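# Assemble two printed parts to match the stand's example

## Task

Join the two printed parts so the result looks like the assembled sample on the stand. The robot must stay upright and level, and nothing may be knocked over or pushed outside the work area.

## Robot and tools

ROBOT. A Dexmate Vega: a wheeled base with two steering front wheels and a passive rear caster, a Z-folding torso (hip, knee, waist), a head with one camera, and two 7-joint arms, each with a two-finger gripper and a wrist camera. It begins in the stand posture. It balances on three wheels and cannot recover from a fall. Cameras: head_camera, left_wrist_camera, right_wrist_camera.

FRAMES. Base frame: origin on the floor at the base's turning point, x forward, y left, z up, in metres. Hand points (left_hand, right_hand) and chest are reported in this frame. A hand point sits between the fingers, 0.033 m behind the closed tips. The fingers point along the hand's z axis and close along its y axis, and the camera sits on the back (-x side). The odometry frame is the base frame as it was when the scene began. base_odometry comes from wheel counts only, so slipping shows up as travel. turned_by_wheels and turned_by_imu give the turn since the last result in rad, with left positive. base_tilt is in degrees, with forward and right positive.

TOOL move. Every argument other than cameras forms one action. An action uses base, joints, or both, and may add speeds or min_time_s. Alternatively it uses target, alone or with min_time_s. Calling move with no action just reports state and images.
- base: a relative offset from where the base currently stands. Give exactly one key. translate_m is metres, forward positive, -2 to 2. strafe_m is metres, left positive, -2 to 2. rotate_rad turns on the spot in radians, counter-clockwise positive, -3.2 to 3.2. Before moving in a new direction the front wheels steer first, which takes up to 1.1 s.
- joints: a single object keyed by joint name covering both arms, torso and head. Each value is an absolute angle in rad, not an offset. Useful ranges: torso_hip_rad 0 to 1.57, torso_knee_rad 0 to 3.141, torso_waist_rad -1.57 to 1.57. Grippers run 0 (shut) to 0.785. Left and right shoulder pitch and wrist pitch have opposite signs: for the left arm, positive swings the arm or tips the hand down; for the right arm, negative does. head_pan_rad is positive to the left. head_camera_tilt_rad is positive downward. Torso presets (hip, knee, waist): stand 0.469, 1.617, 1.048; stand_high 0.78, 1.57, 0.44; lean_20 0.52, 1.05, 0.18; lean_45 0.52, 1.05, -0.26; low_lean_45 0, 0, -0.79. Arm fold, in the order shoulder pitch, shoulder yaw, upper arm roll, elbow, forearm roll, wrist pitch, wrist yaw: left 1, 0.5, -0.6, -2.5, 0, -0.9, 0; right -1, -0.5, 0.6, -2.5, 0, 0.9, 0. Fold both arms before entering low_lean_45.
- target: an absolute pose for one hand in the base frame. Give side ("left" or "right"); x, y, z in metres (-3 to 3); pitch_deg (90 means fingers down, 0 means level, range -30 to 95); heading_deg (0 means fingers forward, counter-clockwise positive); roll_deg (defaults to 0, which keeps the jaw line level; positive turns the hand clockwise as seen from behind). Heading and roll both range over -360 to 360. line_only true demands a straight path or nothing. The check covers only the robot's own body, not the scene. Straight moves go up to 45 cm; otherwise the arm follows an arc that may swing wide or flip the hand. A single target runs at most 9.9 s, so after "short (part of ...)" send it again.
- speeds: caps for this action only. translate_m and strafe_m take 0.04 to 0.3 m/s; rotate_rad takes 0.1 to 0.6 rad/s.
- min_time_s: 0.1 to 8. It sets the shortest duration for arm and head motions.
- cameras: a list of names, or ["all"].

OTHER TOOLS. wait (seconds 0 to 10, optional cameras) lets the scene run without new commands. zoom_image (camera, region [x0,y0,x1,y1] in pixels, at most 504 on each side) shows an enlarged crop of that camera's newest image. read_manual returns only licence text. finished_scene ends the scene for good, so call it only once the assembly stands finished by itself.

RESULTS. After a motion, the move line reads "done" or the worst status reached. left_hand_status and right_hand_status report reached (within 10 mm and 2 degrees), short (with the remaining error), or refused (with a reason, and nothing moved). Joint and base statuses: off_target means the part stopped away from its target and may still be pushing. contact_stop means an arm motor pushed near its maximum for about 0.6 s. time_out means the motion took too long or something held the base. not_followed or "joint command not followed" means the collision checker held back the arm. "pose unreachable" means the checker blocked a target. A stop on one joint halts its entire group (torso, left arm or right arm). Base "done" only means the wheels turned the commanded amount. If turned_by_imu exceeds 0.03 rad after a straight drive, the base probably bumped something. Once a call is refused or stopped, the later move, wait and finished_scene calls in that same reply are skipped. Unknown keys make the call invalid. Out-of-range values get it refused. The Motor temperatures line lists one value per arm joint, in joint order, for each arm.

GRIPPING. Open fingers form a V. At angle a, the gap at the hand point is about 0.24·a - 0.002 m. The gripper usually reaches its commanded angle whether or not it holds something, so use the cameras to check a grasp. Squeezing hard can eject wide parts. Heavy parts sink about 2 cm in the fingers. Each hand carries roughly 4 kg.

AVOID. Tipping the robot, and a tilted final stance. Knocking parts over or out of the work area. Dropping parts, or releasing them while they are still moving. Hitting furniture hard; the base does not stop when it meets something. Letting the arms collide or squeeze each other, including closing one gripper onto the other hand's fingers. Arms striking the base or table, for example straight-hanging arms in lean postures, or arms unfolding next to a table. Pressing against something after a stop; move the arm away first. Joint loads near their limits, which cause a torque fault and a 10 s stop of that arm. Long stretched or loaded holds that overheat motors: warning at 65 °C, arm stops at 80 °C. Tilting the head down while panning, which can strike the chest.

Each tool is called as name([rows], argument=value, ...), one row to a line, values as JSON.

## Session

move(cameras=["all"])

Scene clock: 0.00 s.
Joint torques (N m): no reading
Motor temperatures (°C): left_arm=[36 38 42 42 45 49 48] | right_arm=[39 39 43 40 41 42 44]
base_odometry: x=+0.000 y=+0.000 heading=+0.000
turned_by_wheels: +0.000
turned_by_imu: +0.000
base_tilt: forward=-0.1 right=-0.1
base_status: not commanded
joint_positions: torso_hip_rad=+0.469 torso_knee_rad=+1.617 torso_waist_rad=+1.048 left_shoulder_pitch_rad=+2.197 left_shoulder_yaw_rad=+0.018 left_upper_arm_roll_rad=-0.007 left_elbow_rad=-1.085 left_forearm_roll_rad=-0.011 left_wrist_pitch_rad=-0.498 left_wrist_yaw_rad=+0.014 left_gripper_rad=+0.005 right_shoulder_pitch_rad=-2.195 right_shoulder_yaw_rad=+0.009 right_upper_arm_roll_rad=-0.004 right_elbow_rad=-1.105 right_forearm_roll_rad=-0.020 right_wrist_pitch_rad=+0.514 right_wrist_yaw_rad=-0.019 right_gripper_rad=+0.005 head_pan_rad=+0.000 head_tilt_rad=+0.000 head_camera_tilt_rad=+0.000
joint_status: not commanded
chest: x=-0.0112 y=+0.0000 z=+1.4155 quat_wxyz=(+0.999, +0.000, +0.050, +0.000) (m; base frame)
left_hand: x=+0.1699 y=+0.2483 z=+0.6208 quat_wxyz=(+0.416, -0.002, +0.909, +0.014) pitch_deg=+40.9 heading_deg=+2.0 roll_deg=+1.8 back=up (m; base frame)
right_hand: x=+0.1850 y=-0.2251 z=+0.6324 quat_wxyz=(+0.432, -0.002, +0.902, -0.004) pitch_deg=+38.8 heading_deg=-0.4 roll_deg=-0.7 back=up (m; base frame)
pictures: head_camera, left_wrist_camera, right_wrist_camera

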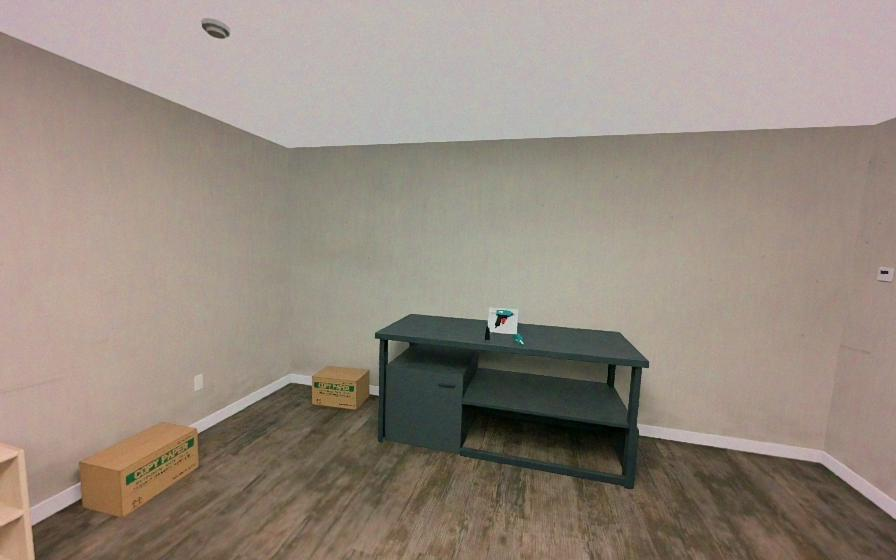

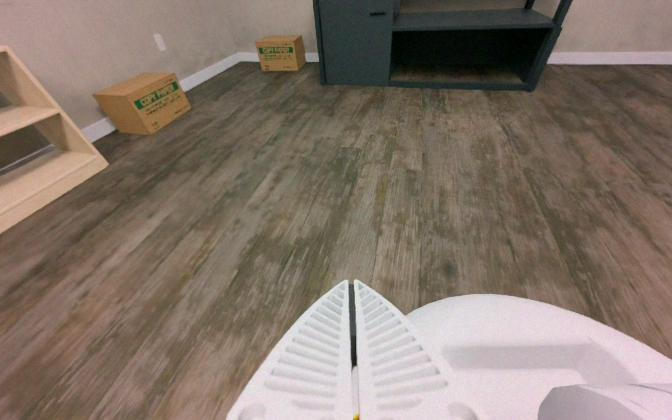

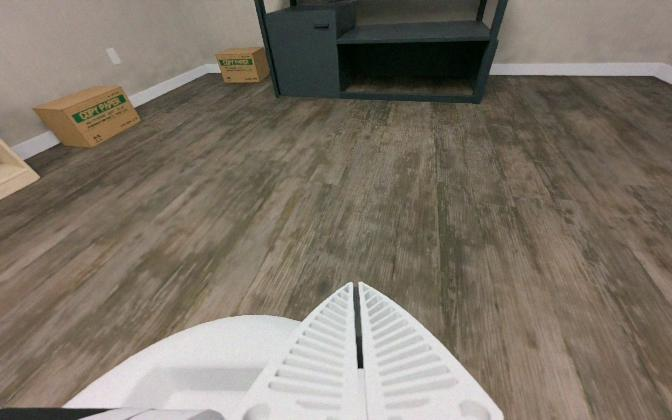

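zoom_image(camera="head_camera", region=[440, 290, 600, 370])

Scaled by 3.150 from the camera's 896x560 image, which has a finer 960x600 frame.

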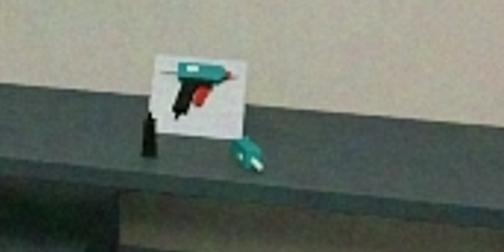

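move(base={"rotate_rad": -0.28}, joints={"head_camera_tilt_rad": 0.45})

move(base={"strafe_m": 0.27})

move(base={"translate_m": 1.2}, cameras=["head_camera"])

zoom_image(camera="head_camera", region=[300, 150, 600, 350])

Scene clock: 2.47 s.
Joint torques (N m): left_arm=[7.99 -0.62 1.24 -0.51 -0.52 -1.01 -0.03] | right_arm=[-4.73 0.1 1.57 -1.48 0.22 0.02 -0.04]
move: done
base_odometry: x=+0.000 y=+0.000 heading=-0.279
turned_by_wheels: -0.279
turned_by_imu: -0.272
base_tilt: forward=-0.1 right=-0.2
base_status: done
joint_positions: torso_hip_rad=+0.469 torso_knee_rad=+1.617 torso_waist_rad=+1.048 left_shoulder_pitch_rad=+2.197 left_shoulder_yaw_rad=+0.018 left_upper_arm_roll_rad=-0.007 left_elbow_rad=-1.085 left_forearm_roll_rad=-0.011 left_wrist_pitch_rad=-0.498 left_wrist_yaw_rad=+0.014 left_gripper_rad=+0.005 right_shoulder_pitch_rad=-2.195 right_shoulder_yaw_rad=+0.009 right_upper_arm_roll_rad=-0.004 right_elbow_rad=-1.105 right_forearm_roll_rad=-0.020 right_wrist_pitch_rad=+0.514 right_wrist_yaw_rad=-0.019 right_gripper_rad=+0.005 head_pan_rad=+0.000 head_tilt_rad=+0.000 head_camera_tilt_rad=+0.449
joint_status: all done
chest: x=-0.0112 y=+0.0000 z=+1.4155 quat_wxyz=(+0.999, +0.000, +0.050, +0.000) (m; base frame)
left_hand: x=+0.1699 y=+0.2483 z=+0.6208 quat_wxyz=(+0.416, -0.002, +0.909, +0.014) pitch_deg=+40.9 heading_deg=+2.0 roll_deg=+1.8 back=up (m; base frame)
right_hand: x=+0.1850 y=-0.2251 z=+0.6324 quat_wxyz=(+0.432, -0.002, +0.902, -0.004) pitch_deg=+38.8 heading_deg=-0.4 roll_deg=-0.7 back=up (m; base frame)
pictures: none

Scene clock: 6.00 s.
Joint torques (N m): left_arm=[5.96 0.96 -0.53 -1.69 0.05 -1.78 0.19] | right_arm=[-4.08 -0.5 0.33 -2.36 0.04 0.97 -0.15]
move: done
base_odometry: x=+0.075 y=+0.260 heading=-0.282
turned_by_wheels: -0.004
turned_by_imu: +0.002
base_tilt: forward=-0.1 right=-0.2
base_status: done
joint_positions: torso_hip_rad=+0.469 torso_knee_rad=+1.617 torso_waist_rad=+1.048 left_shoulder_pitch_rad=+2.197 left_shoulder_yaw_rad=+0.018 left_upper_arm_roll_rad=-0.007 left_elbow_rad=-1.085 left_forearm_roll_rad=-0.011 left_wrist_pitch_rad=-0.498 left_wrist_yaw_rad=+0.014 left_gripper_rad=+0.005 right_shoulder_pitch_rad=-2.195 right_shoulder_yaw_rad=+0.009 right_upper_arm_roll_rad=-0.004 right_elbow_rad=-1.105 right_forearm_roll_rad=-0.020 right_wrist_pitch_rad=+0.514 right_wrist_yaw_rad=-0.019 right_gripper_rad=+0.005 head_pan_rad=+0.000 head_tilt_rad=+0.000 head_camera_tilt_rad=+0.449
joint_status: not commanded
chest: x=-0.0111 y=+0.0000 z=+1.4155 quat_wxyz=(+0.999, +0.000, +0.050, +0.000) (m; base frame)
left_hand: x=+0.1699 y=+0.2483 z=+0.6208 quat_wxyz=(+0.416, -0.002, +0.909, +0.014) pitch_deg=+40.9 heading_deg=+2.0 roll_deg=+1.8 back=up (m; base frame)
right_hand: x=+0.1850 y=-0.2251 z=+0.6324 quat_wxyz=(+0.432, -0.002, +0.902, -0.004) pitch_deg=+38.8 heading_deg=-0.4 roll_deg=-0.7 back=up (m; base frame)
pictures: none

Scene clock: 12.23 s.
Joint torques (N m): left_arm=[7.16 1.25 0.08 -1.46 0.13 -2.04 0.16] | right_arm=[-3.57 0.81 0.36 -2.37 -0.12 0.43 0.02]
move: done
base_odometry: x=+1.227 y=-0.075 heading=-0.283
turned_by_wheels: -0.001
turned_by_imu: -0.001
base_tilt: forward=-0.1 right=-0.1
base_status: done
joint_positions: torso_hip_rad=+0.469 torso_knee_rad=+1.617 torso_waist_rad=+1.048 left_shoulder_pitch_rad=+2.197 left_shoulder_yaw_rad=+0.018 left_upper_arm_roll_rad=-0.007 left_elbow_rad=-1.085 left_forearm_roll_rad=-0.011 left_wrist_pitch_rad=-0.498 left_wrist_yaw_rad=+0.014 left_gripper_rad=+0.005 right_shoulder_pitch_rad=-2.195 right_shoulder_yaw_rad=+0.009 right_upper_arm_roll_rad=-0.004 right_elbow_rad=-1.105 right_forearm_roll_rad=-0.020 right_wrist_pitch_rad=+0.514 right_wrist_yaw_rad=-0.019 right_gripper_rad=+0.005 head_pan_rad=+0.000 head_tilt_rad=+0.000 head_camera_tilt_rad=+0.449
joint_status: not commanded
chest: x=-0.0111 y=+0.0000 z=+1.4155 quat_wxyz=(+0.999, +0.000, +0.050, +0.000) (m; base frame)
left_hand: x=+0.1699 y=+0.2483 z=+0.6208 quat_wxyz=(+0.416, -0.002, +0.909, +0.014) pitch_deg=+40.9 heading_deg=+2.0 roll_deg=+1.8 back=up (m; base frame)
right_hand: x=+0.1850 y=-0.2251 z=+0.6324 quat_wxyz=(+0.432, -0.002, +0.902, -0.004) pitch_deg=+38.8 heading_deg=-0.4 roll_deg=-0.7 back=up (m; base frame)
pictures: head_camera
camera_calibration:
head_camera: T_world_to_cam=[[0.024041, -0.998734, 0.0441793, -0.0382787], [-0.528988, -0.0502072, -0.847143, 1.2662], [0.848289, -0.00300413, -0.529525, 0.811512], [0, 0, 0, 1]] pos_world=[-0.0176706, 0.02778, 1.50406]

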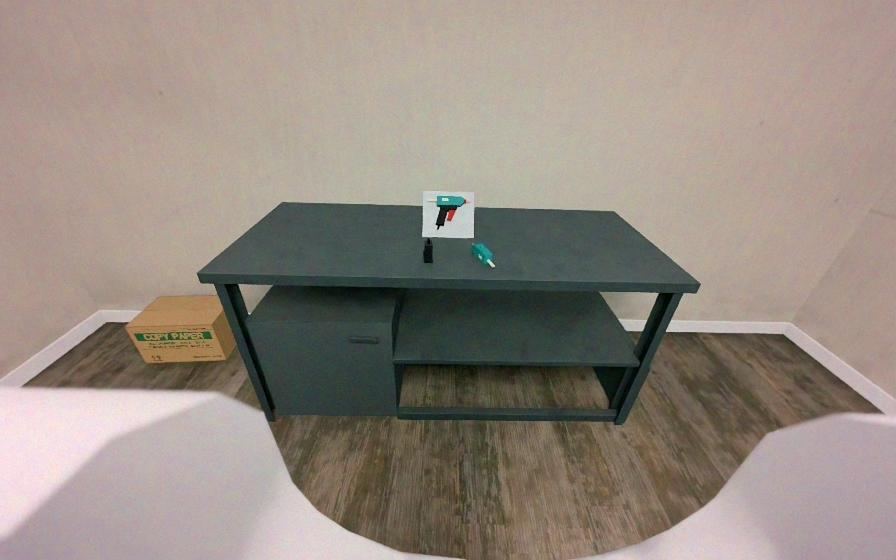

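Scaled by 1.680 from the camera's 896x560 image, which has a finer 960x600 frame.

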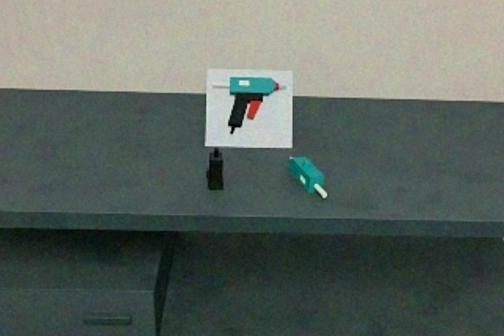

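move(target={"side":"left","x":0.42,"y":0.28,"z":1.1,"pitch_deg":50,"heading_deg":0})

move(target={"side":"right","x":0.42,"y":-0.28,"z":1.1,"pitch_deg":50,"heading_deg":0})

move(base={"translate_m": 0.5}, joints={"head_camera_tilt_rad":0.75}, cameras=["all"])

zoom_image(camera="head_camera", region=[300, 100, 600, 300])

Scene clock: 21.83 s.
Joint torques (N m): left_arm=[-2.52 8.18 -11.59 -0.87 0.19 1.89 -0.88] | right_arm=[-2.07 -0.17 -0.18 -2.8 0.21 0.99 -0.12]
move: done
base_odometry: x=+1.227 y=-0.075 heading=-0.283
turned_by_wheels: +0.000
turned_by_imu: +0.000
base_tilt: forward=-0.1 right=-0.2
base_status: not commanded
joint_positions: torso_hip_rad=+0.469 torso_knee_rad=+1.617 torso_waist_rad=+1.048 left_shoulder_pitch_rad=+2.376 left_shoulder_yaw_rad=+1.418 left_upper_arm_roll_rad=-0.845 left_elbow_rad=-2.516 left_forearm_roll_rad=+0.933 left_wrist_pitch_rad=-0.568 left_wrist_yaw_rad=-1.069 left_gripper_rad=+0.005 right_shoulder_pitch_rad=-2.195 right_shoulder_yaw_rad=+0.009 right_upper_arm_roll_rad=-0.004 right_elbow_rad=-1.105 right_forearm_roll_rad=-0.020 right_wrist_pitch_rad=+0.514 right_wrist_yaw_rad=-0.019 right_gripper_rad=+0.005 head_pan_rad=+0.000 head_tilt_rad=+0.000 head_camera_tilt_rad=+0.449
joint_status: not commanded
chest: x=-0.0111 y=+0.0000 z=+1.4155 quat_wxyz=(+0.999, +0.000, +0.050, +0.000) (m; base frame)
left_hand: x=+0.4196 y=+0.2811 z=+1.0981 quat_wxyz=(+0.003, +0.941, +0.005, +0.340) pitch_deg=+50.3 heading_deg=-0.2 roll_deg=-0.8 back=down (m; base frame)
left_hand_status: reached (checked arc [a long move; over the whole arc the hand travels 0.58 m to end 0.54 m from its start, up to 0.09 m off the straight line; left_elbow_rad turns most, 1.44 rad; on the way or at its end the hand turns up to 180 deg from its attitude at the start], planned for 4.8 s): 2 mm and 0.7 deg off.
right_hand: x=+0.1850 y=-0.2251 z=+0.6324 quat_wxyz=(+0.432, -0.002, +0.902, -0.004) pitch_deg=+38.8 heading_deg=-0.4 roll_deg=-0.7 back=up (m; base frame)
pictures: none

Scene clock: 28.17 s.
Joint torques (N m): left_arm=[-0.93 8.2 -11.75 -0.24 0.07 1.59 -0.17] | right_arm=[1.61 -5.79 10.59 -1.73 -0.44 -0.2 0.14]
move: done
base_odometry: x=+1.227 y=-0.075 heading=-0.283
turned_by_wheels: +0.000
turned_by_imu: +0.000
base_tilt: forward=-0.1 right=-0.1
base_status: not commanded
joint_positions: torso_hip_rad=+0.469 torso_knee_rad=+1.617 torso_waist_rad=+1.048 left_shoulder_pitch_rad=+2.376 left_shoulder_yaw_rad=+1.423 left_upper_arm_roll_rad=-0.847 left_elbow_rad=-2.521 left_forearm_roll_rad=+0.936 left_wrist_pitch_rad=-0.568 left_wrist_yaw_rad=-1.073 left_gripper_rad=+0.005 right_shoulder_pitch_rad=-2.375 right_shoulder_yaw_rad=-1.417 right_upper_arm_roll_rad=+0.843 right_elbow_rad=-2.516 right_forearm_roll_rad=-0.934 right_wrist_pitch_rad=+0.567 right_wrist_yaw_rad=+1.069 right_gripper_rad=+0.005 head_pan_rad=+0.000 head_tilt_rad=+0.000 head_camera_tilt_rad=+0.449
joint_status: not commanded
chest: x=-0.0111 y=+0.0000 z=+1.4155 quat_wxyz=(+0.999, +0.000, +0.050, +0.000) (m; base frame)
left_hand: x=+0.4200 y=+0.2800 z=+1.1000 quat_wxyz=(+0.000, +0.940, +0.000, +0.342) pitch_deg=+50.0 heading_deg=+0.0 roll_deg=+0.0 back=down (m; base frame)
right_hand: x=+0.4196 y=-0.2812 z=+1.0980 quat_wxyz=(+0.003, -0.941, +0.005, -0.340) pitch_deg=+50.3 heading_deg=+0.2 roll_deg=+0.8 back=down (m; base frame)
right_hand_status: reached (checked arc [a long move; over the whole arc the hand travels 0.57 m to end 0.53 m from its start, up to 0.09 m off the straight line; right_shoulder_yaw_rad turns most, 1.43 rad; on the way or at its end the hand turns up to 180 deg from its attitude at the start], planned for 4.8 s): 2 mm and 0.7 deg off.
pictures: none

Scene clock: 31.50 s.
Joint torques (N m): left_arm=[-0.51 6.45 -12.24 0.66 0.18 0.68 -0.55] | right_arm=[0.46 -4.04 12.89 -1.58 -0.12 0.02 0.47]
move: done
base_odometry: x=+1.707 y=-0.215 heading=-0.284
turned_by_wheels: -0.001
turned_by_imu: -0.001
base_tilt: forward=+0.0 right=-0.1
base_status: done
joint_positions: torso_hip_rad=+0.469 torso_knee_rad=+1.617 torso_waist_rad=+1.048 left_shoulder_pitch_rad=+2.376 left_shoulder_yaw_rad=+1.423 left_upper_arm_roll_rad=-0.847 left_elbow_rad=-2.521 left_forearm_roll_rad=+0.936 left_wrist_pitch_rad=-0.568 left_wrist_yaw_rad=-1.073 left_gripper_rad=+0.005 right_shoulder_pitch_rad=-2.375 right_shoulder_yaw_rad=-1.423 right_upper_arm_roll_rad=+0.846 right_elbow_rad=-2.521 right_forearm_roll_rad=-0.937 right_wrist_pitch_rad=+0.568 right_wrist_yaw_rad=+1.073 right_gripper_rad=+0.005 head_pan_rad=+0.000 head_tilt_rad=+0.000 head_camera_tilt_rad=+0.749
joint_status: all done
chest: x=-0.0111 y=+0.0000 z=+1.4155 quat_wxyz=(+0.999, +0.000, +0.050, +0.000) (m; base frame)
left_hand: x=+0.4200 y=+0.2800 z=+1.1000 quat_wxyz=(+0.000, +0.940, +0.000, +0.342) pitch_deg=+50.0 heading_deg=+0.0 roll_deg=+0.0 back=down (m; base frame)
right_hand: x=+0.4200 y=-0.2800 z=+1.1000 quat_wxyz=(+0.000, -0.940, +0.000, -0.342) pitch_deg=+50.0 heading_deg=+0.0 roll_deg=+0.0 back=down (m; base frame)
pictures: head_camera, left_wrist_camera, right_wrist_camera
camera_calibration:
head_camera: T_world_to_cam=[[0.0360239, -0.998734, 0.0351003, -0.0238806], [-0.755728, -0.0502068, -0.652959, 0.960568], [0.653894, -0.00300415, -0.75658, 1.13288], [0, 0, 0, 1]] pos_world=[-0.0139938, 0.02778, 1.48516]
left_wrist_camera: T_world_to_cam=[[0.0259171, 0.999662, 0.00201877, -0.289602], [0.737908, -0.0204932, 0.67459, -0.97596], [0.674403, -0.0159937, -0.73819, 0.675596], [0, 0, 0, 1]] pos_world=[0.272051, 0.280309, 1.15768]
right_wrist_camera: T_world_to_cam=[[0.0594542, 0.998062, 0.0183704, 0.242523], [0.735473, -0.0562399, 0.675216, -1.00006], [0.674941, -0.0266336, -0.737391, 0.66111], [0, 0, 0, 1]] pos_world=[0.274886, -0.280688, 1.1583]

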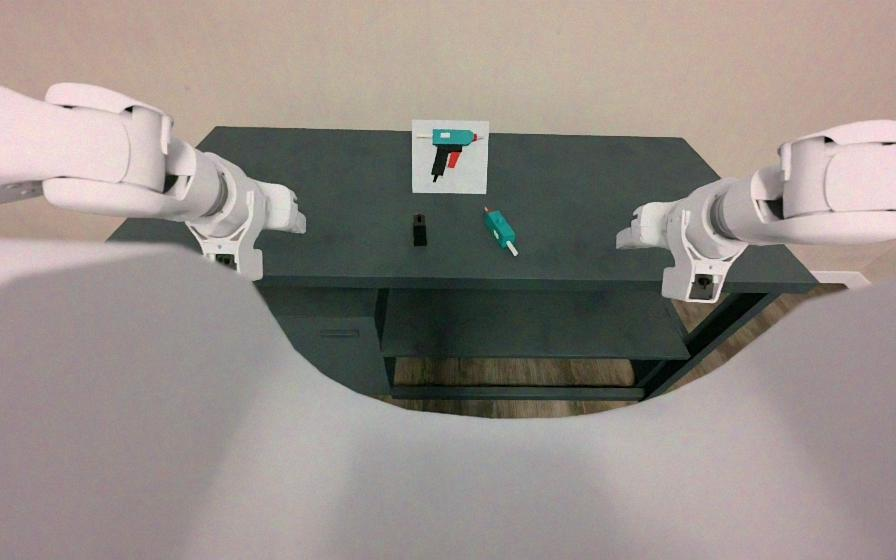

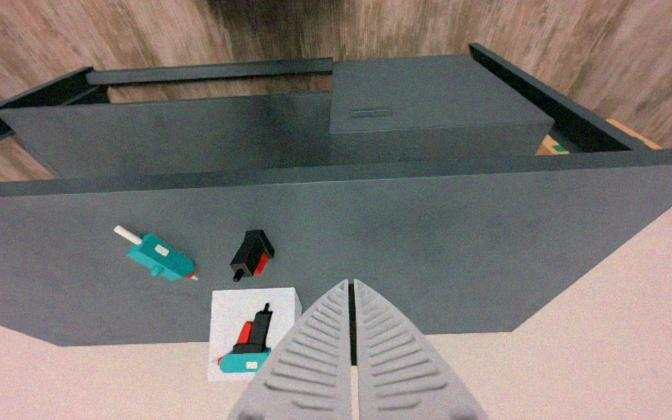

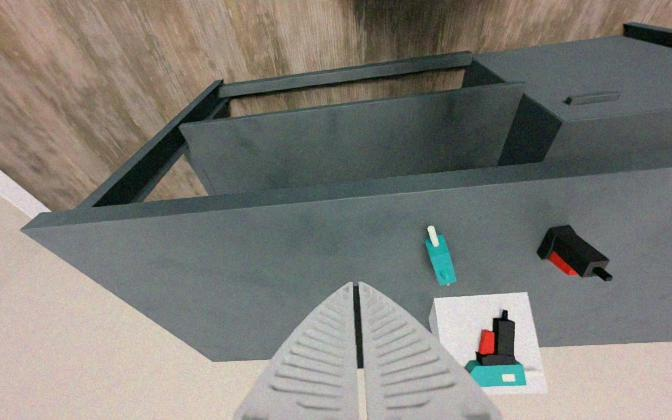

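Scaled by 1.680 from the camera's 896x560 image, which has a finer 960x600 frame.

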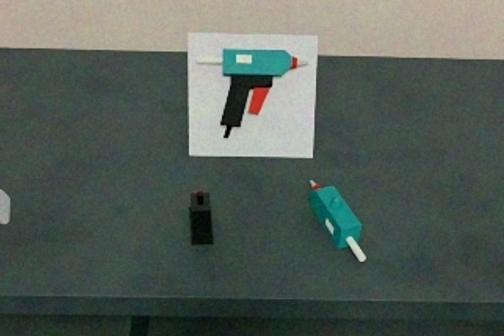

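zoom_image(camera="left_wrist_camera", region=[90, 200, 330, 400])

zoom_image(camera="right_wrist_camera", region=[400, 200, 640, 400])

zoom_image(camera="head_camera", region=[390, 110, 550, 270])

Scaled by 2.100 from the camera's 672x420 image, which has a finer 960x600 frame.

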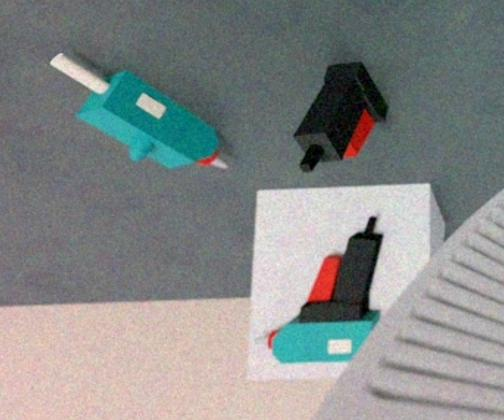

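Scaled by 2.100 from the camera's 672x420 image, which has a finer 960x600 frame.

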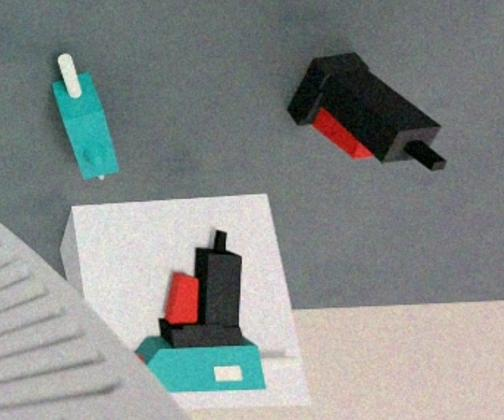

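Scaled by 3.150 from the camera's 896x560 image, which has a finer 960x600 frame.

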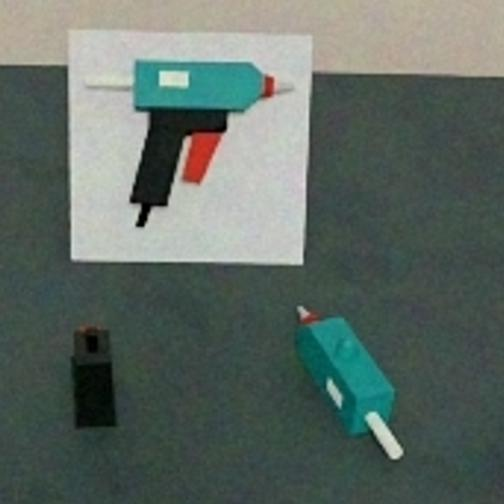

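move(base={"translate_m": 0.08})

move(target={"side":"left","x":0.52,"y":0.10,"z":1.15,"pitch_deg":90,"heading_deg":0}, cameras=["head_camera","left_wrist_camera"])

Scene clock: 34.37 s.
Joint torques (N m): left_arm=[-1.96 6.77 -12.21 -1.36 -0.1 0.8 -0.48] | right_arm=[-0.76 -3.87 11.18 -1.66 0.02 -1.01 0.28]
move: done
base_odometry: x=+1.784 y=-0.237 heading=-0.285
turned_by_wheels: -0.001
turned_by_imu: -0.001
base_tilt: forward=+0.0 right=-0.1
base_status: done
joint_positions: torso_hip_rad=+0.469 torso_knee_rad=+1.617 torso_waist_rad=+1.048 left_shoulder_pitch_rad=+2.376 left_shoulder_yaw_rad=+1.423 left_upper_arm_roll_rad=-0.847 left_elbow_rad=-2.521 left_forearm_roll_rad=+0.936 left_wrist_pitch_rad=-0.568 left_wrist_yaw_rad=-1.073 left_gripper_rad=+0.005 right_shoulder_pitch_rad=-2.375 right_shoulder_yaw_rad=-1.423 right_upper_arm_roll_rad=+0.846 right_elbow_rad=-2.521 right_forearm_roll_rad=-0.937 right_wrist_pitch_rad=+0.568 right_wrist_yaw_rad=+1.073 right_gripper_rad=+0.005 head_pan_rad=+0.000 head_tilt_rad=+0.000 head_camera_tilt_rad=+0.749
joint_status: not commanded
chest: x=-0.0111 y=+0.0000 z=+1.4155 quat_wxyz=(+0.999, +0.000, +0.050, +0.000) (m; base frame)
left_hand: x=+0.4200 y=+0.2800 z=+1.1000 quat_wxyz=(+0.000, +0.940, +0.000, +0.342) pitch_deg=+50.0 heading_deg=+0.0 roll_deg=+0.0 back=down (m; base frame)
right_hand: x=+0.4200 y=-0.2800 z=+1.1000 quat_wxyz=(+0.000, -0.940, +0.000, -0.342) pitch_deg=+50.0 heading_deg=+0.0 roll_deg=+0.0 back=down (m; base frame)
pictures: none

Scene clock: 45.13 s.
Joint torques (N m): left_arm=[-25.3 -2.97 -4.93 4.27 -0.59 0.35 -0.68] | right_arm=[0.2 -4.32 12.6 -1.34 -0.2 -0.47 0.48]
move: done
base_odometry: x=+1.784 y=-0.237 heading=-0.285
turned_by_wheels: +0.000
turned_by_imu: +0.000
base_tilt: forward=-0.1 right=-0.1
base_status: not commanded
joint_positions: torso_hip_rad=+0.469 torso_knee_rad=+1.617 torso_waist_rad=+1.048 left_shoulder_pitch_rad=-0.455 left_shoulder_yaw_rad=+0.473 left_upper_arm_roll_rad=+2.001 left_elbow_rad=-1.264 left_forearm_roll_rad=-0.216 left_wrist_pitch_rad=-0.866 left_wrist_yaw_rad=-1.347 left_gripper_rad=+0.005 right_shoulder_pitch_rad=-2.375 right_shoulder_yaw_rad=-1.423 right_upper_arm_roll_rad=+0.846 right_elbow_rad=-2.521 right_forearm_roll_rad=-0.937 right_wrist_pitch_rad=+0.568 right_wrist_yaw_rad=+1.073 right_gripper_rad=+0.005 head_pan_rad=+0.000 head_tilt_rad=+0.000 head_camera_tilt_rad=+0.749
joint_status: not commanded
chest: x=-0.0111 y=+0.0000 z=+1.4155 quat_wxyz=(+0.999, +0.000, +0.050, +0.000) (m; base frame)
left_hand: x=+0.5190 y=+0.0983 z=+1.1487 quat_wxyz=(+0.002, +1.000, -0.001, -0.001) pitch_deg=+89.7 heading_deg=-0.1 roll_deg=+0.0 (m; base frame)
left_hand_status: reached (checked arc [a long move; over the whole arc the hand travels 0.55 m to end 0.21 m from its start, up to 0.16 m off the straight line; left_upper_arm_roll_rad turns most, 2.85 rad; on the way or at its end the hand turns up to 54 deg from its attitude at the start], planned for 9.3 s): 2 mm and 0.3 deg off.
right_hand: x=+0.4200 y=-0.2800 z=+1.1000 quat_wxyz=(+0.000, -0.940, +0.000, -0.342) pitch_deg=+50.0 heading_deg=+0.0 roll_deg=+0.0 back=down (m; base frame)
pictures: head_camera, left_wrist_camera
camera_calibration:
head_camera: T_world_to_cam=[[0.0360239, -0.998734, 0.0351003, -0.0238806], [-0.755728, -0.0502068, -0.652959, 0.960568], [0.653894, -0.00300415, -0.75658, 1.13288], [0, 0, 0, 1]] pos_world=[-0.0139938, 0.02778, 1.48516]
left_wrist_camera: T_world_to_cam=[[0.0232935, 0.999541, -0.0193741, -0.0847282], [0.998935, -0.0224986, 0.0402825, -0.492297], [0.0398281, -0.0202918, -0.999, 1.27126], [0, 0, 0, 1]] pos_world=[0.443115, 0.0994095, 1.28818]

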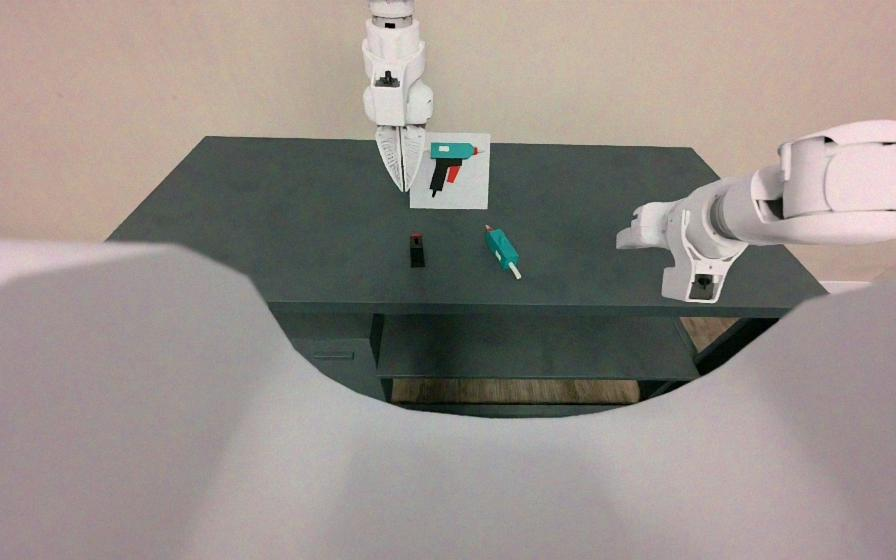

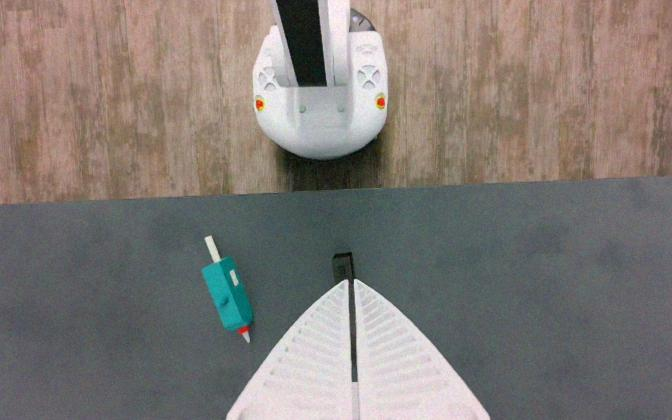

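move(target={"side":"left","x":0.65,"y":0.02,"z":1.15,"pitch_deg":90,"heading_deg":0}, cameras=["head_camera","left_wrist_camera"])

zoom_image(camera="left_wrist_camera", region=[250, 120, 450, 260])

zoom_image(camera="head_camera", region=[390, 190, 550, 310])

Scene clock: 45.67 s.
Joint torques (N m): left_arm=[-22.97 -0.88 -5.12 5.14 -0.93 0.3 -0.02] | right_arm=[0.29 -3.58 11.76 -1.15 -0.37 0.07 0.2]
move: refused
base_odometry: x=+1.784 y=-0.237 heading=-0.285
turned_by_wheels: +0.000
turned_by_imu: +0.000
base_tilt: forward=-0.1 right=-0.1
base_status: not commanded
joint_positions: torso_hip_rad=+0.469 torso_knee_rad=+1.617 torso_waist_rad=+1.048 left_shoulder_pitch_rad=-0.458 left_shoulder_yaw_rad=+0.471 left_upper_arm_roll_rad=+2.005 left_elbow_rad=-1.263 left_forearm_roll_rad=-0.217 left_wrist_pitch_rad=-0.866 left_wrist_yaw_rad=-1.348 left_gripper_rad=+0.005 right_shoulder_pitch_rad=-2.375 right_shoulder_yaw_rad=-1.423 right_upper_arm_roll_rad=+0.846 right_elbow_rad=-2.521 right_forearm_roll_rad=-0.937 right_wrist_pitch_rad=+0.568 right_wrist_yaw_rad=+1.073 right_gripper_rad=+0.005 head_pan_rad=+0.000 head_tilt_rad=+0.000 head_camera_tilt_rad=+0.749
joint_status: not commanded
chest: x=-0.0111 y=+0.0000 z=+1.4155 quat_wxyz=(+0.999, +0.000, +0.050, +0.000) (m; base frame)
left_hand: x=+0.5196 y=+0.0993 z=+1.1496 quat_wxyz=(+0.001, +1.000, +0.000, +0.000) pitch_deg=+89.9 heading_deg=+0.0 roll_deg=+0.0 (m; base frame)
left_hand_status: refused: no posture of the arm gets there (left_shoulder_yaw_rad, left_forearm_roll_rad and left_wrist_pitch_rad at their limits): the closest leaves the hand 2.2 cm and 19 deg from the pose. Nothing moved. At pitch 60 a posture exists at this place; the way there is not checked.
right_hand: x=+0.4200 y=-0.2800 z=+1.1000 quat_wxyz=(+0.000, -0.940, +0.000, -0.342) pitch_deg=+50.0 heading_deg=+0.0 roll_deg=+0.0 back=down (m; base frame)
pictures: head_camera, left_wrist_camera
camera_calibration:
head_camera: T_world_to_cam=[[0.0360239, -0.998734, 0.0351003, -0.0238806], [-0.755728, -0.0502068, -0.652959, 0.960568], [0.653894, -0.00300415, -0.75658, 1.13288], [0, 0, 0, 1]] pos_world=[-0.0139938, 0.02778, 1.48516]
left_wrist_camera: T_world_to_cam=[[0.0220152, 0.999615, -0.0168916, -0.0878617], [0.998899, -0.0212931, 0.0417987, -0.494775], [0.041423, -0.0177933, -0.998983, 1.27108], [0, 0, 0, 1]] pos_world=[0.443512, 0.0999093, 1.28899]

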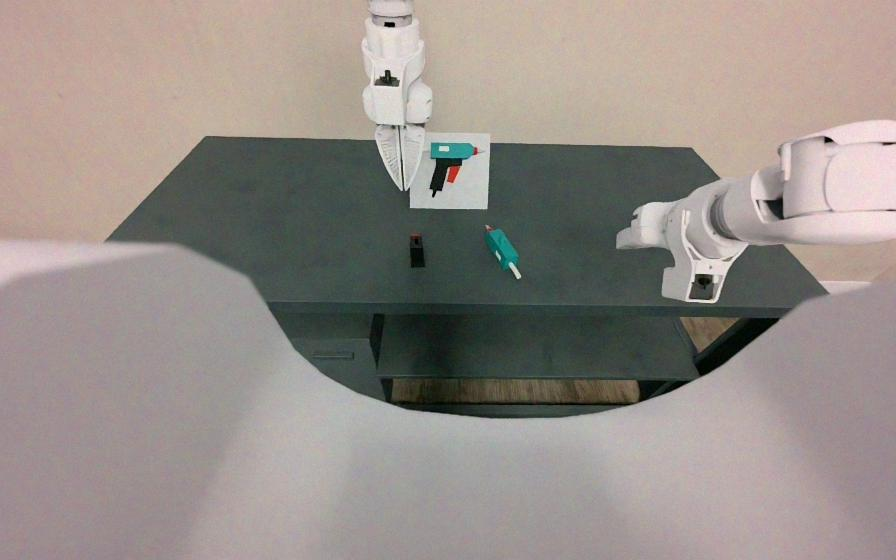

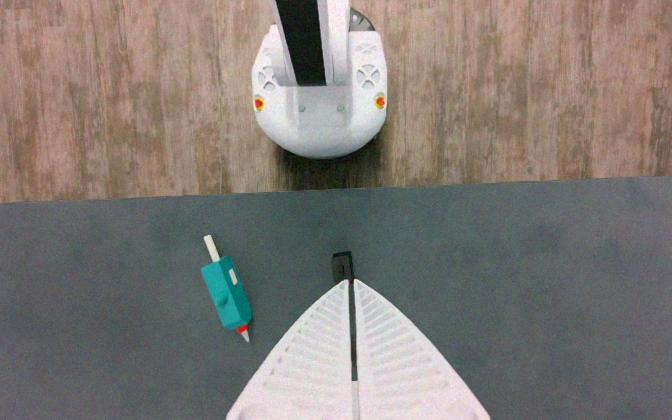

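Scaled by 2.520 from the camera's 672x420 image, which has a finer 960x600 frame.

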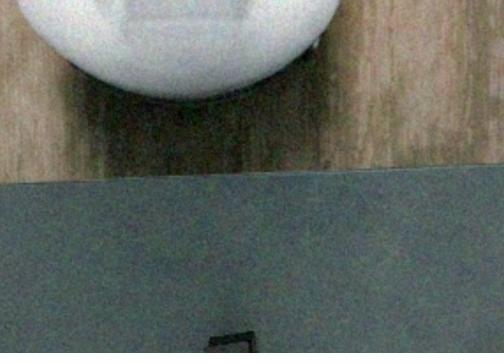

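Scaled by 3.150 from the camera's 896x560 image, which has a finer 960x600 frame.

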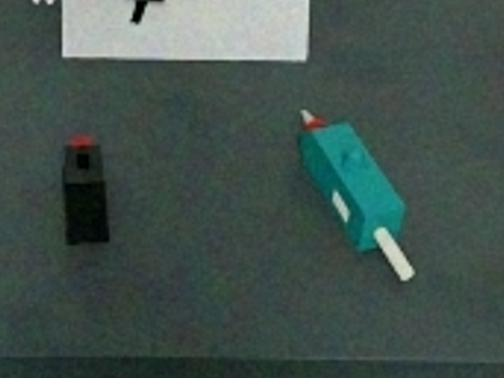

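move(joints={"left_gripper_rad":0.45}, cameras=["left_wrist_camera"])

zoom_image(camera="left_wrist_camera", region=[190, 220, 390, 360])

Scene clock: 46.87 s.
Joint torques (N m): left_arm=[-25.71 -1.27 -4.18 5.64 -0.48 0.31 -0.59] | right_arm=[0.31 -6.2 11.83 -0.38 0.08 -0.06 0.2]
move: done
base_odometry: x=+1.784 y=-0.237 heading=-0.285
turned_by_wheels: +0.000
turned_by_imu: +0.000
base_tilt: forward=+0.0 right=-0.1
base_status: not commanded
joint_positions: torso_hip_rad=+0.469 torso_knee_rad=+1.617 torso_waist_rad=+1.048 left_shoulder_pitch_rad=-0.460 left_shoulder_yaw_rad=+0.471 left_upper_arm_roll_rad=+2.006 left_elbow_rad=-1.262 left_forearm_roll_rad=-0.218 left_wrist_pitch_rad=-0.866 left_wrist_yaw_rad=-1.348 left_gripper_rad=+0.450 right_shoulder_pitch_rad=-2.375 right_shoulder_yaw_rad=-1.423 right_upper_arm_roll_rad=+0.846 right_elbow_rad=-2.521 right_forearm_roll_rad=-0.937 right_wrist_pitch_rad=+0.568 right_wrist_yaw_rad=+1.073 right_gripper_rad=+0.005 head_pan_rad=+0.000 head_tilt_rad=+0.000 head_camera_tilt_rad=+0.749
joint_status: all done
chest: x=-0.0111 y=+0.0000 z=+1.4155 quat_wxyz=(+0.999, +0.000, +0.050, +0.000) (m; base frame)
left_hand: x=+0.5200 y=+0.0998 z=+1.1500 quat_wxyz=(+0.000, +1.000, +0.000, +0.000) pitch_deg=+90.0 heading_deg=+0.0 roll_deg=+0.0 (m; base frame)
right_hand: x=+0.4200 y=-0.2800 z=+1.1000 quat_wxyz=(+0.000, -0.940, +0.000, -0.342) pitch_deg=+50.0 heading_deg=+0.0 roll_deg=+0.0 back=down (m; base frame)
pictures: left_wrist_camera
camera_calibration:
left_wrist_camera: T_world_to_cam=[[0.0214811, 0.999644, -0.0157993, -0.0892351], [0.998882, -0.0207935, 0.0424643, -0.495882], [0.0421207, -0.0166938, -0.998973, 1.27095], [0, 0, 0, 1]] pos_world=[0.443711, 0.100109, 1.28929]

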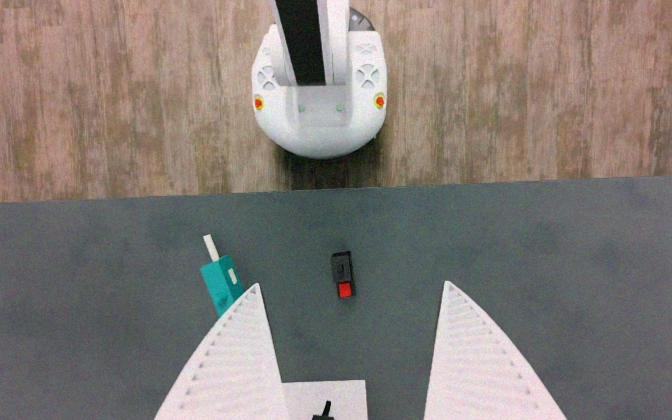

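Scaled by 2.520 from the camera's 672x420 image, which has a finer 960x600 frame.

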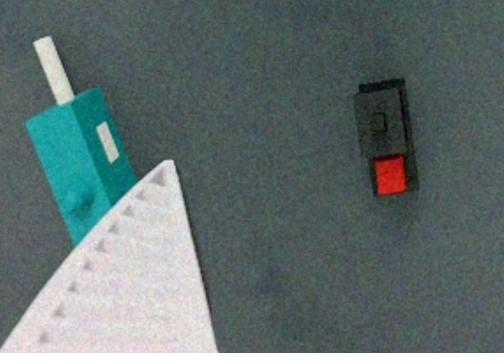

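move(target={"side":"left","x":0.558,"y":0.096,"z":1.04,"pitch_deg":90,"heading_deg":7}, cameras=["left_wrist_camera","head_camera"])

zoom_image(camera="left_wrist_camera", region=[150, 200, 450, 400])

Scene clock: 50.93 s.
Joint torques (N m): left_arm=[-18.38 -0.65 -5.33 4.58 -0.48 1.81 0.15] | right_arm=[1.06 -4.82 11.39 -0.17 -0.07 -0.74 0.29]
move: done
base_odometry: x=+1.784 y=-0.237 heading=-0.285
turned_by_wheels: +0.000
turned_by_imu: +0.000
base_tilt: forward=+0.0 right=-0.1
base_status: not commanded
joint_positions: torso_hip_rad=+0.469 torso_knee_rad=+1.617 torso_waist_rad=+1.048 left_shoulder_pitch_rad=-0.240 left_shoulder_yaw_rad=+0.339 left_upper_arm_roll_rad=+2.014 left_elbow_rad=-0.997 left_forearm_roll_rad=-0.049 left_wrist_pitch_rad=-0.829 left_wrist_yaw_rad=-1.191 left_gripper_rad=+0.450 right_shoulder_pitch_rad=-2.375 right_shoulder_yaw_rad=-1.423 right_upper_arm_roll_rad=+0.846 right_elbow_rad=-2.521 right_forearm_roll_rad=-0.937 right_wrist_pitch_rad=+0.568 right_wrist_yaw_rad=+1.073 right_gripper_rad=+0.005 head_pan_rad=+0.000 head_tilt_rad=+0.000 head_camera_tilt_rad=+0.749
joint_status: not commanded
chest: x=-0.0111 y=+0.0000 z=+1.4155 quat_wxyz=(+0.999, +0.000, +0.050, +0.000) (m; base frame)
left_hand: x=+0.5575 y=+0.0959 z=+1.0421 quat_wxyz=(+0.000, +0.998, +0.060, +0.000) pitch_deg=+90.0 heading_deg=+6.9 roll_deg=+0.0 (m; base frame)
left_hand_status: reached (straight line, planned for 1.2 s): 2 mm and 0.1 deg off.
right_hand: x=+0.4200 y=-0.2800 z=+1.1000 quat_wxyz=(+0.000, -0.940, +0.000, -0.342) pitch_deg=+50.0 heading_deg=+0.0 roll_deg=+0.0 back=down (m; base frame)
pictures: head_camera, left_wrist_camera
camera_calibration:
head_camera: T_world_to_cam=[[0.0360239, -0.998734, 0.0351003, -0.0238806], [-0.755728, -0.0502068, -0.652959, 0.960568], [0.653894, -0.00300415, -0.75658, 1.13288], [0, 0, 0, 1]] pos_world=[-0.0139938, 0.02778, 1.48516]
left_wrist_camera: T_world_to_cam=[[-0.0986479, 0.995002, -0.015511, -0.0208076], [0.994155, 0.0992272, 0.0425497, -0.537904], [0.0438761, -0.0112229, -0.998974, 1.16011], [0, 0, 0, 1]] pos_world=[0.481806, 0.0870982, 1.18149]

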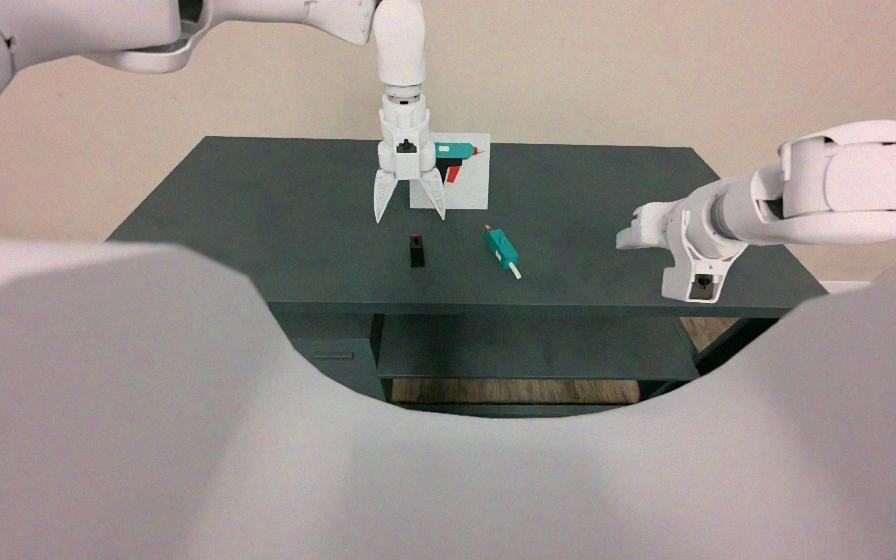

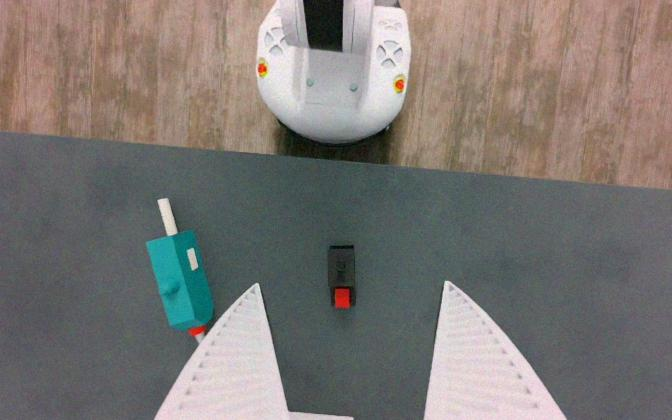

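Scaled by 1.680 from the camera's 672x420 image, which has a finer 960x600 frame.

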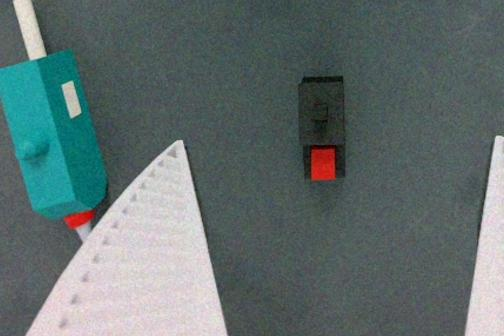

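move(joints={"left_gripper_rad":0.3})

move(target={"side":"left","x":0.557,"y":0.081,"z":0.998,"pitch_deg":90,"heading_deg":7,"line_only":true}, cameras=["left_wrist_camera","head_camera"])

zoom_image(camera="left_wrist_camera", region=[250, 200, 450, 340])

zoom_image(camera="head_camera", region=[350, 150, 550, 300])

Scene clock: 52.30 s.
Joint torques (N m): left_arm=[-19 1.2 -3.6 4 -0.49 -0.19 0.08] | right_arm=[0.28 -4.31 12.06 0.3 0.11 -0.14 0.01]
move: done
base_odometry: x=+1.784 y=-0.237 heading=-0.285
turned_by_wheels: +0.000
turned_by_imu: +0.000
base_tilt: forward=-0.1 right=-0.1
base_status: not commanded
joint_positions: torso_hip_rad=+0.469 torso_knee_rad=+1.617 torso_waist_rad=+1.048 left_shoulder_pitch_rad=-0.236 left_shoulder_yaw_rad=+0.337 left_upper_arm_roll_rad=+2.015 left_elbow_rad=-0.992 left_forearm_roll_rad=-0.047 left_wrist_pitch_rad=-0.828 left_wrist_yaw_rad=-1.188 left_gripper_rad=+0.300 right_shoulder_pitch_rad=-2.375 right_shoulder_yaw_rad=-1.423 right_upper_arm_roll_rad=+0.846 right_elbow_rad=-2.521 right_forearm_roll_rad=-0.937 right_wrist_pitch_rad=+0.568 right_wrist_yaw_rad=+1.073 right_gripper_rad=+0.005 head_pan_rad=+0.000 head_tilt_rad=+0.000 head_camera_tilt_rad=+0.749
joint_status: all done
chest: x=-0.0111 y=+0.0000 z=+1.4155 quat_wxyz=(+0.999, +0.000, +0.050, +0.000) (m; base frame)
left_hand: x=+0.5580 y=+0.0959 z=+1.0403 quat_wxyz=(+0.000, +0.998, +0.061, +0.000) pitch_deg=+90.0 heading_deg=+7.0 roll_deg=+0.0 (m; base frame)
right_hand: x=+0.4200 y=-0.2800 z=+1.1000 quat_wxyz=(+0.000, -0.940, +0.000, -0.342) pitch_deg=+50.0 heading_deg=+0.0 roll_deg=+0.0 back=down (m; base frame)
pictures: none

Scene clock: 53.93 s.
Joint torques (N m): left_arm=[-20.29 -0.15 -3.94 5.23 -0.08 0.89 0.26] | right_arm=[0.33 -6.76 11.66 -1.07 -0.46 -0.16 0]
move: done
base_odometry: x=+1.784 y=-0.237 heading=-0.285
turned_by_wheels: +0.000
turned_by_imu: +0.000
base_tilt: forward=-0.1 right=-0.1
base_status: not commanded
joint_positions: torso_hip_rad=+0.469 torso_knee_rad=+1.617 torso_waist_rad=+1.048 left_shoulder_pitch_rad=-0.166 left_shoulder_yaw_rad=+0.279 left_upper_arm_roll_rad=+2.020 left_elbow_rad=-0.931 left_forearm_roll_rad=+0.012 left_wrist_pitch_rad=-0.809 left_wrist_yaw_rad=-1.126 left_gripper_rad=+0.300 right_shoulder_pitch_rad=-2.375 right_shoulder_yaw_rad=-1.423 right_upper_arm_roll_rad=+0.846 right_elbow_rad=-2.521 right_forearm_roll_rad=-0.937 right_wrist_pitch_rad=+0.568 right_wrist_yaw_rad=+1.073 right_gripper_rad=+0.005 head_pan_rad=+0.000 head_tilt_rad=+0.000 head_camera_tilt_rad=+0.749
joint_status: not commanded
chest: x=-0.0111 y=+0.0000 z=+1.4155 quat_wxyz=(+0.999, +0.000, +0.050, +0.000) (m; base frame)
left_hand: x=+0.5572 y=+0.0820 z=+1.0011 quat_wxyz=(+0.000, +0.998, +0.061, +0.000) pitch_deg=+90.0 heading_deg=+7.0 roll_deg=+0.0 (m; base frame)
left_hand_status: reached (straight line, planned for 0.6 s): 3 mm and 0.0 deg off.
right_hand: x=+0.4200 y=-0.2800 z=+1.1000 quat_wxyz=(+0.000, -0.940, +0.000, -0.342) pitch_deg=+50.0 heading_deg=+0.0 roll_deg=+0.0 back=down (m; base frame)
pictures: head_camera, left_wrist_camera
camera_calibration:
head_camera: T_world_to_cam=[[0.0360239, -0.998734, 0.0351003, -0.0238806], [-0.755728, -0.0502068, -0.652959, 0.960568], [0.653894, -0.00300415, -0.75658, 1.13288], [0, 0, 0, 1]] pos_world=[-0.0139938, 0.02778, 1.48516]
left_wrist_camera: T_world_to_cam=[[-0.100664, 0.994804, -0.0152126, -0.00680042], [0.993948, 0.101229, 0.0426506, -0.534617], [0.0439689, -0.0108271, -0.998974, 1.11884], [0, 0, 0, 1]] pos_world=[0.481503, 0.0729977, 1.14039]

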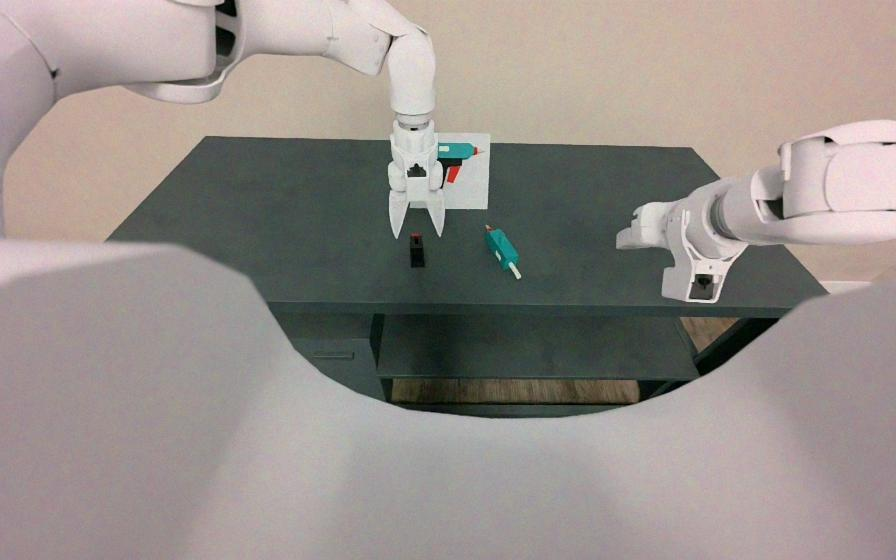

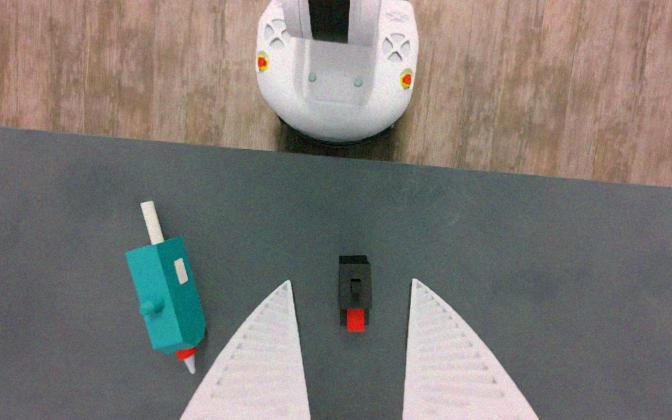

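Scaled by 2.520 from the camera's 672x420 image, which has a finer 960x600 frame.

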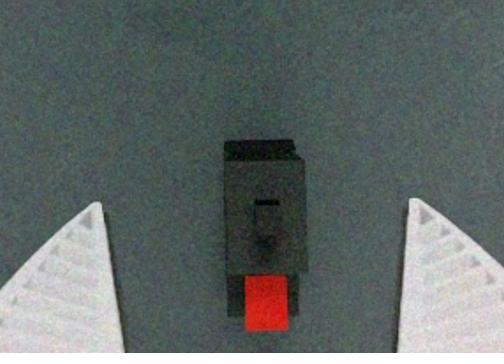

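Scaled by 2.520 from the camera's 896x560 image, which has a finer 960x600 frame.

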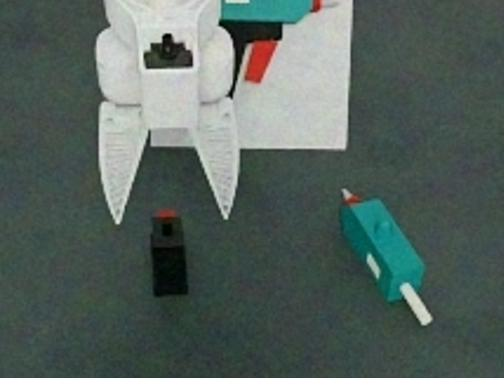

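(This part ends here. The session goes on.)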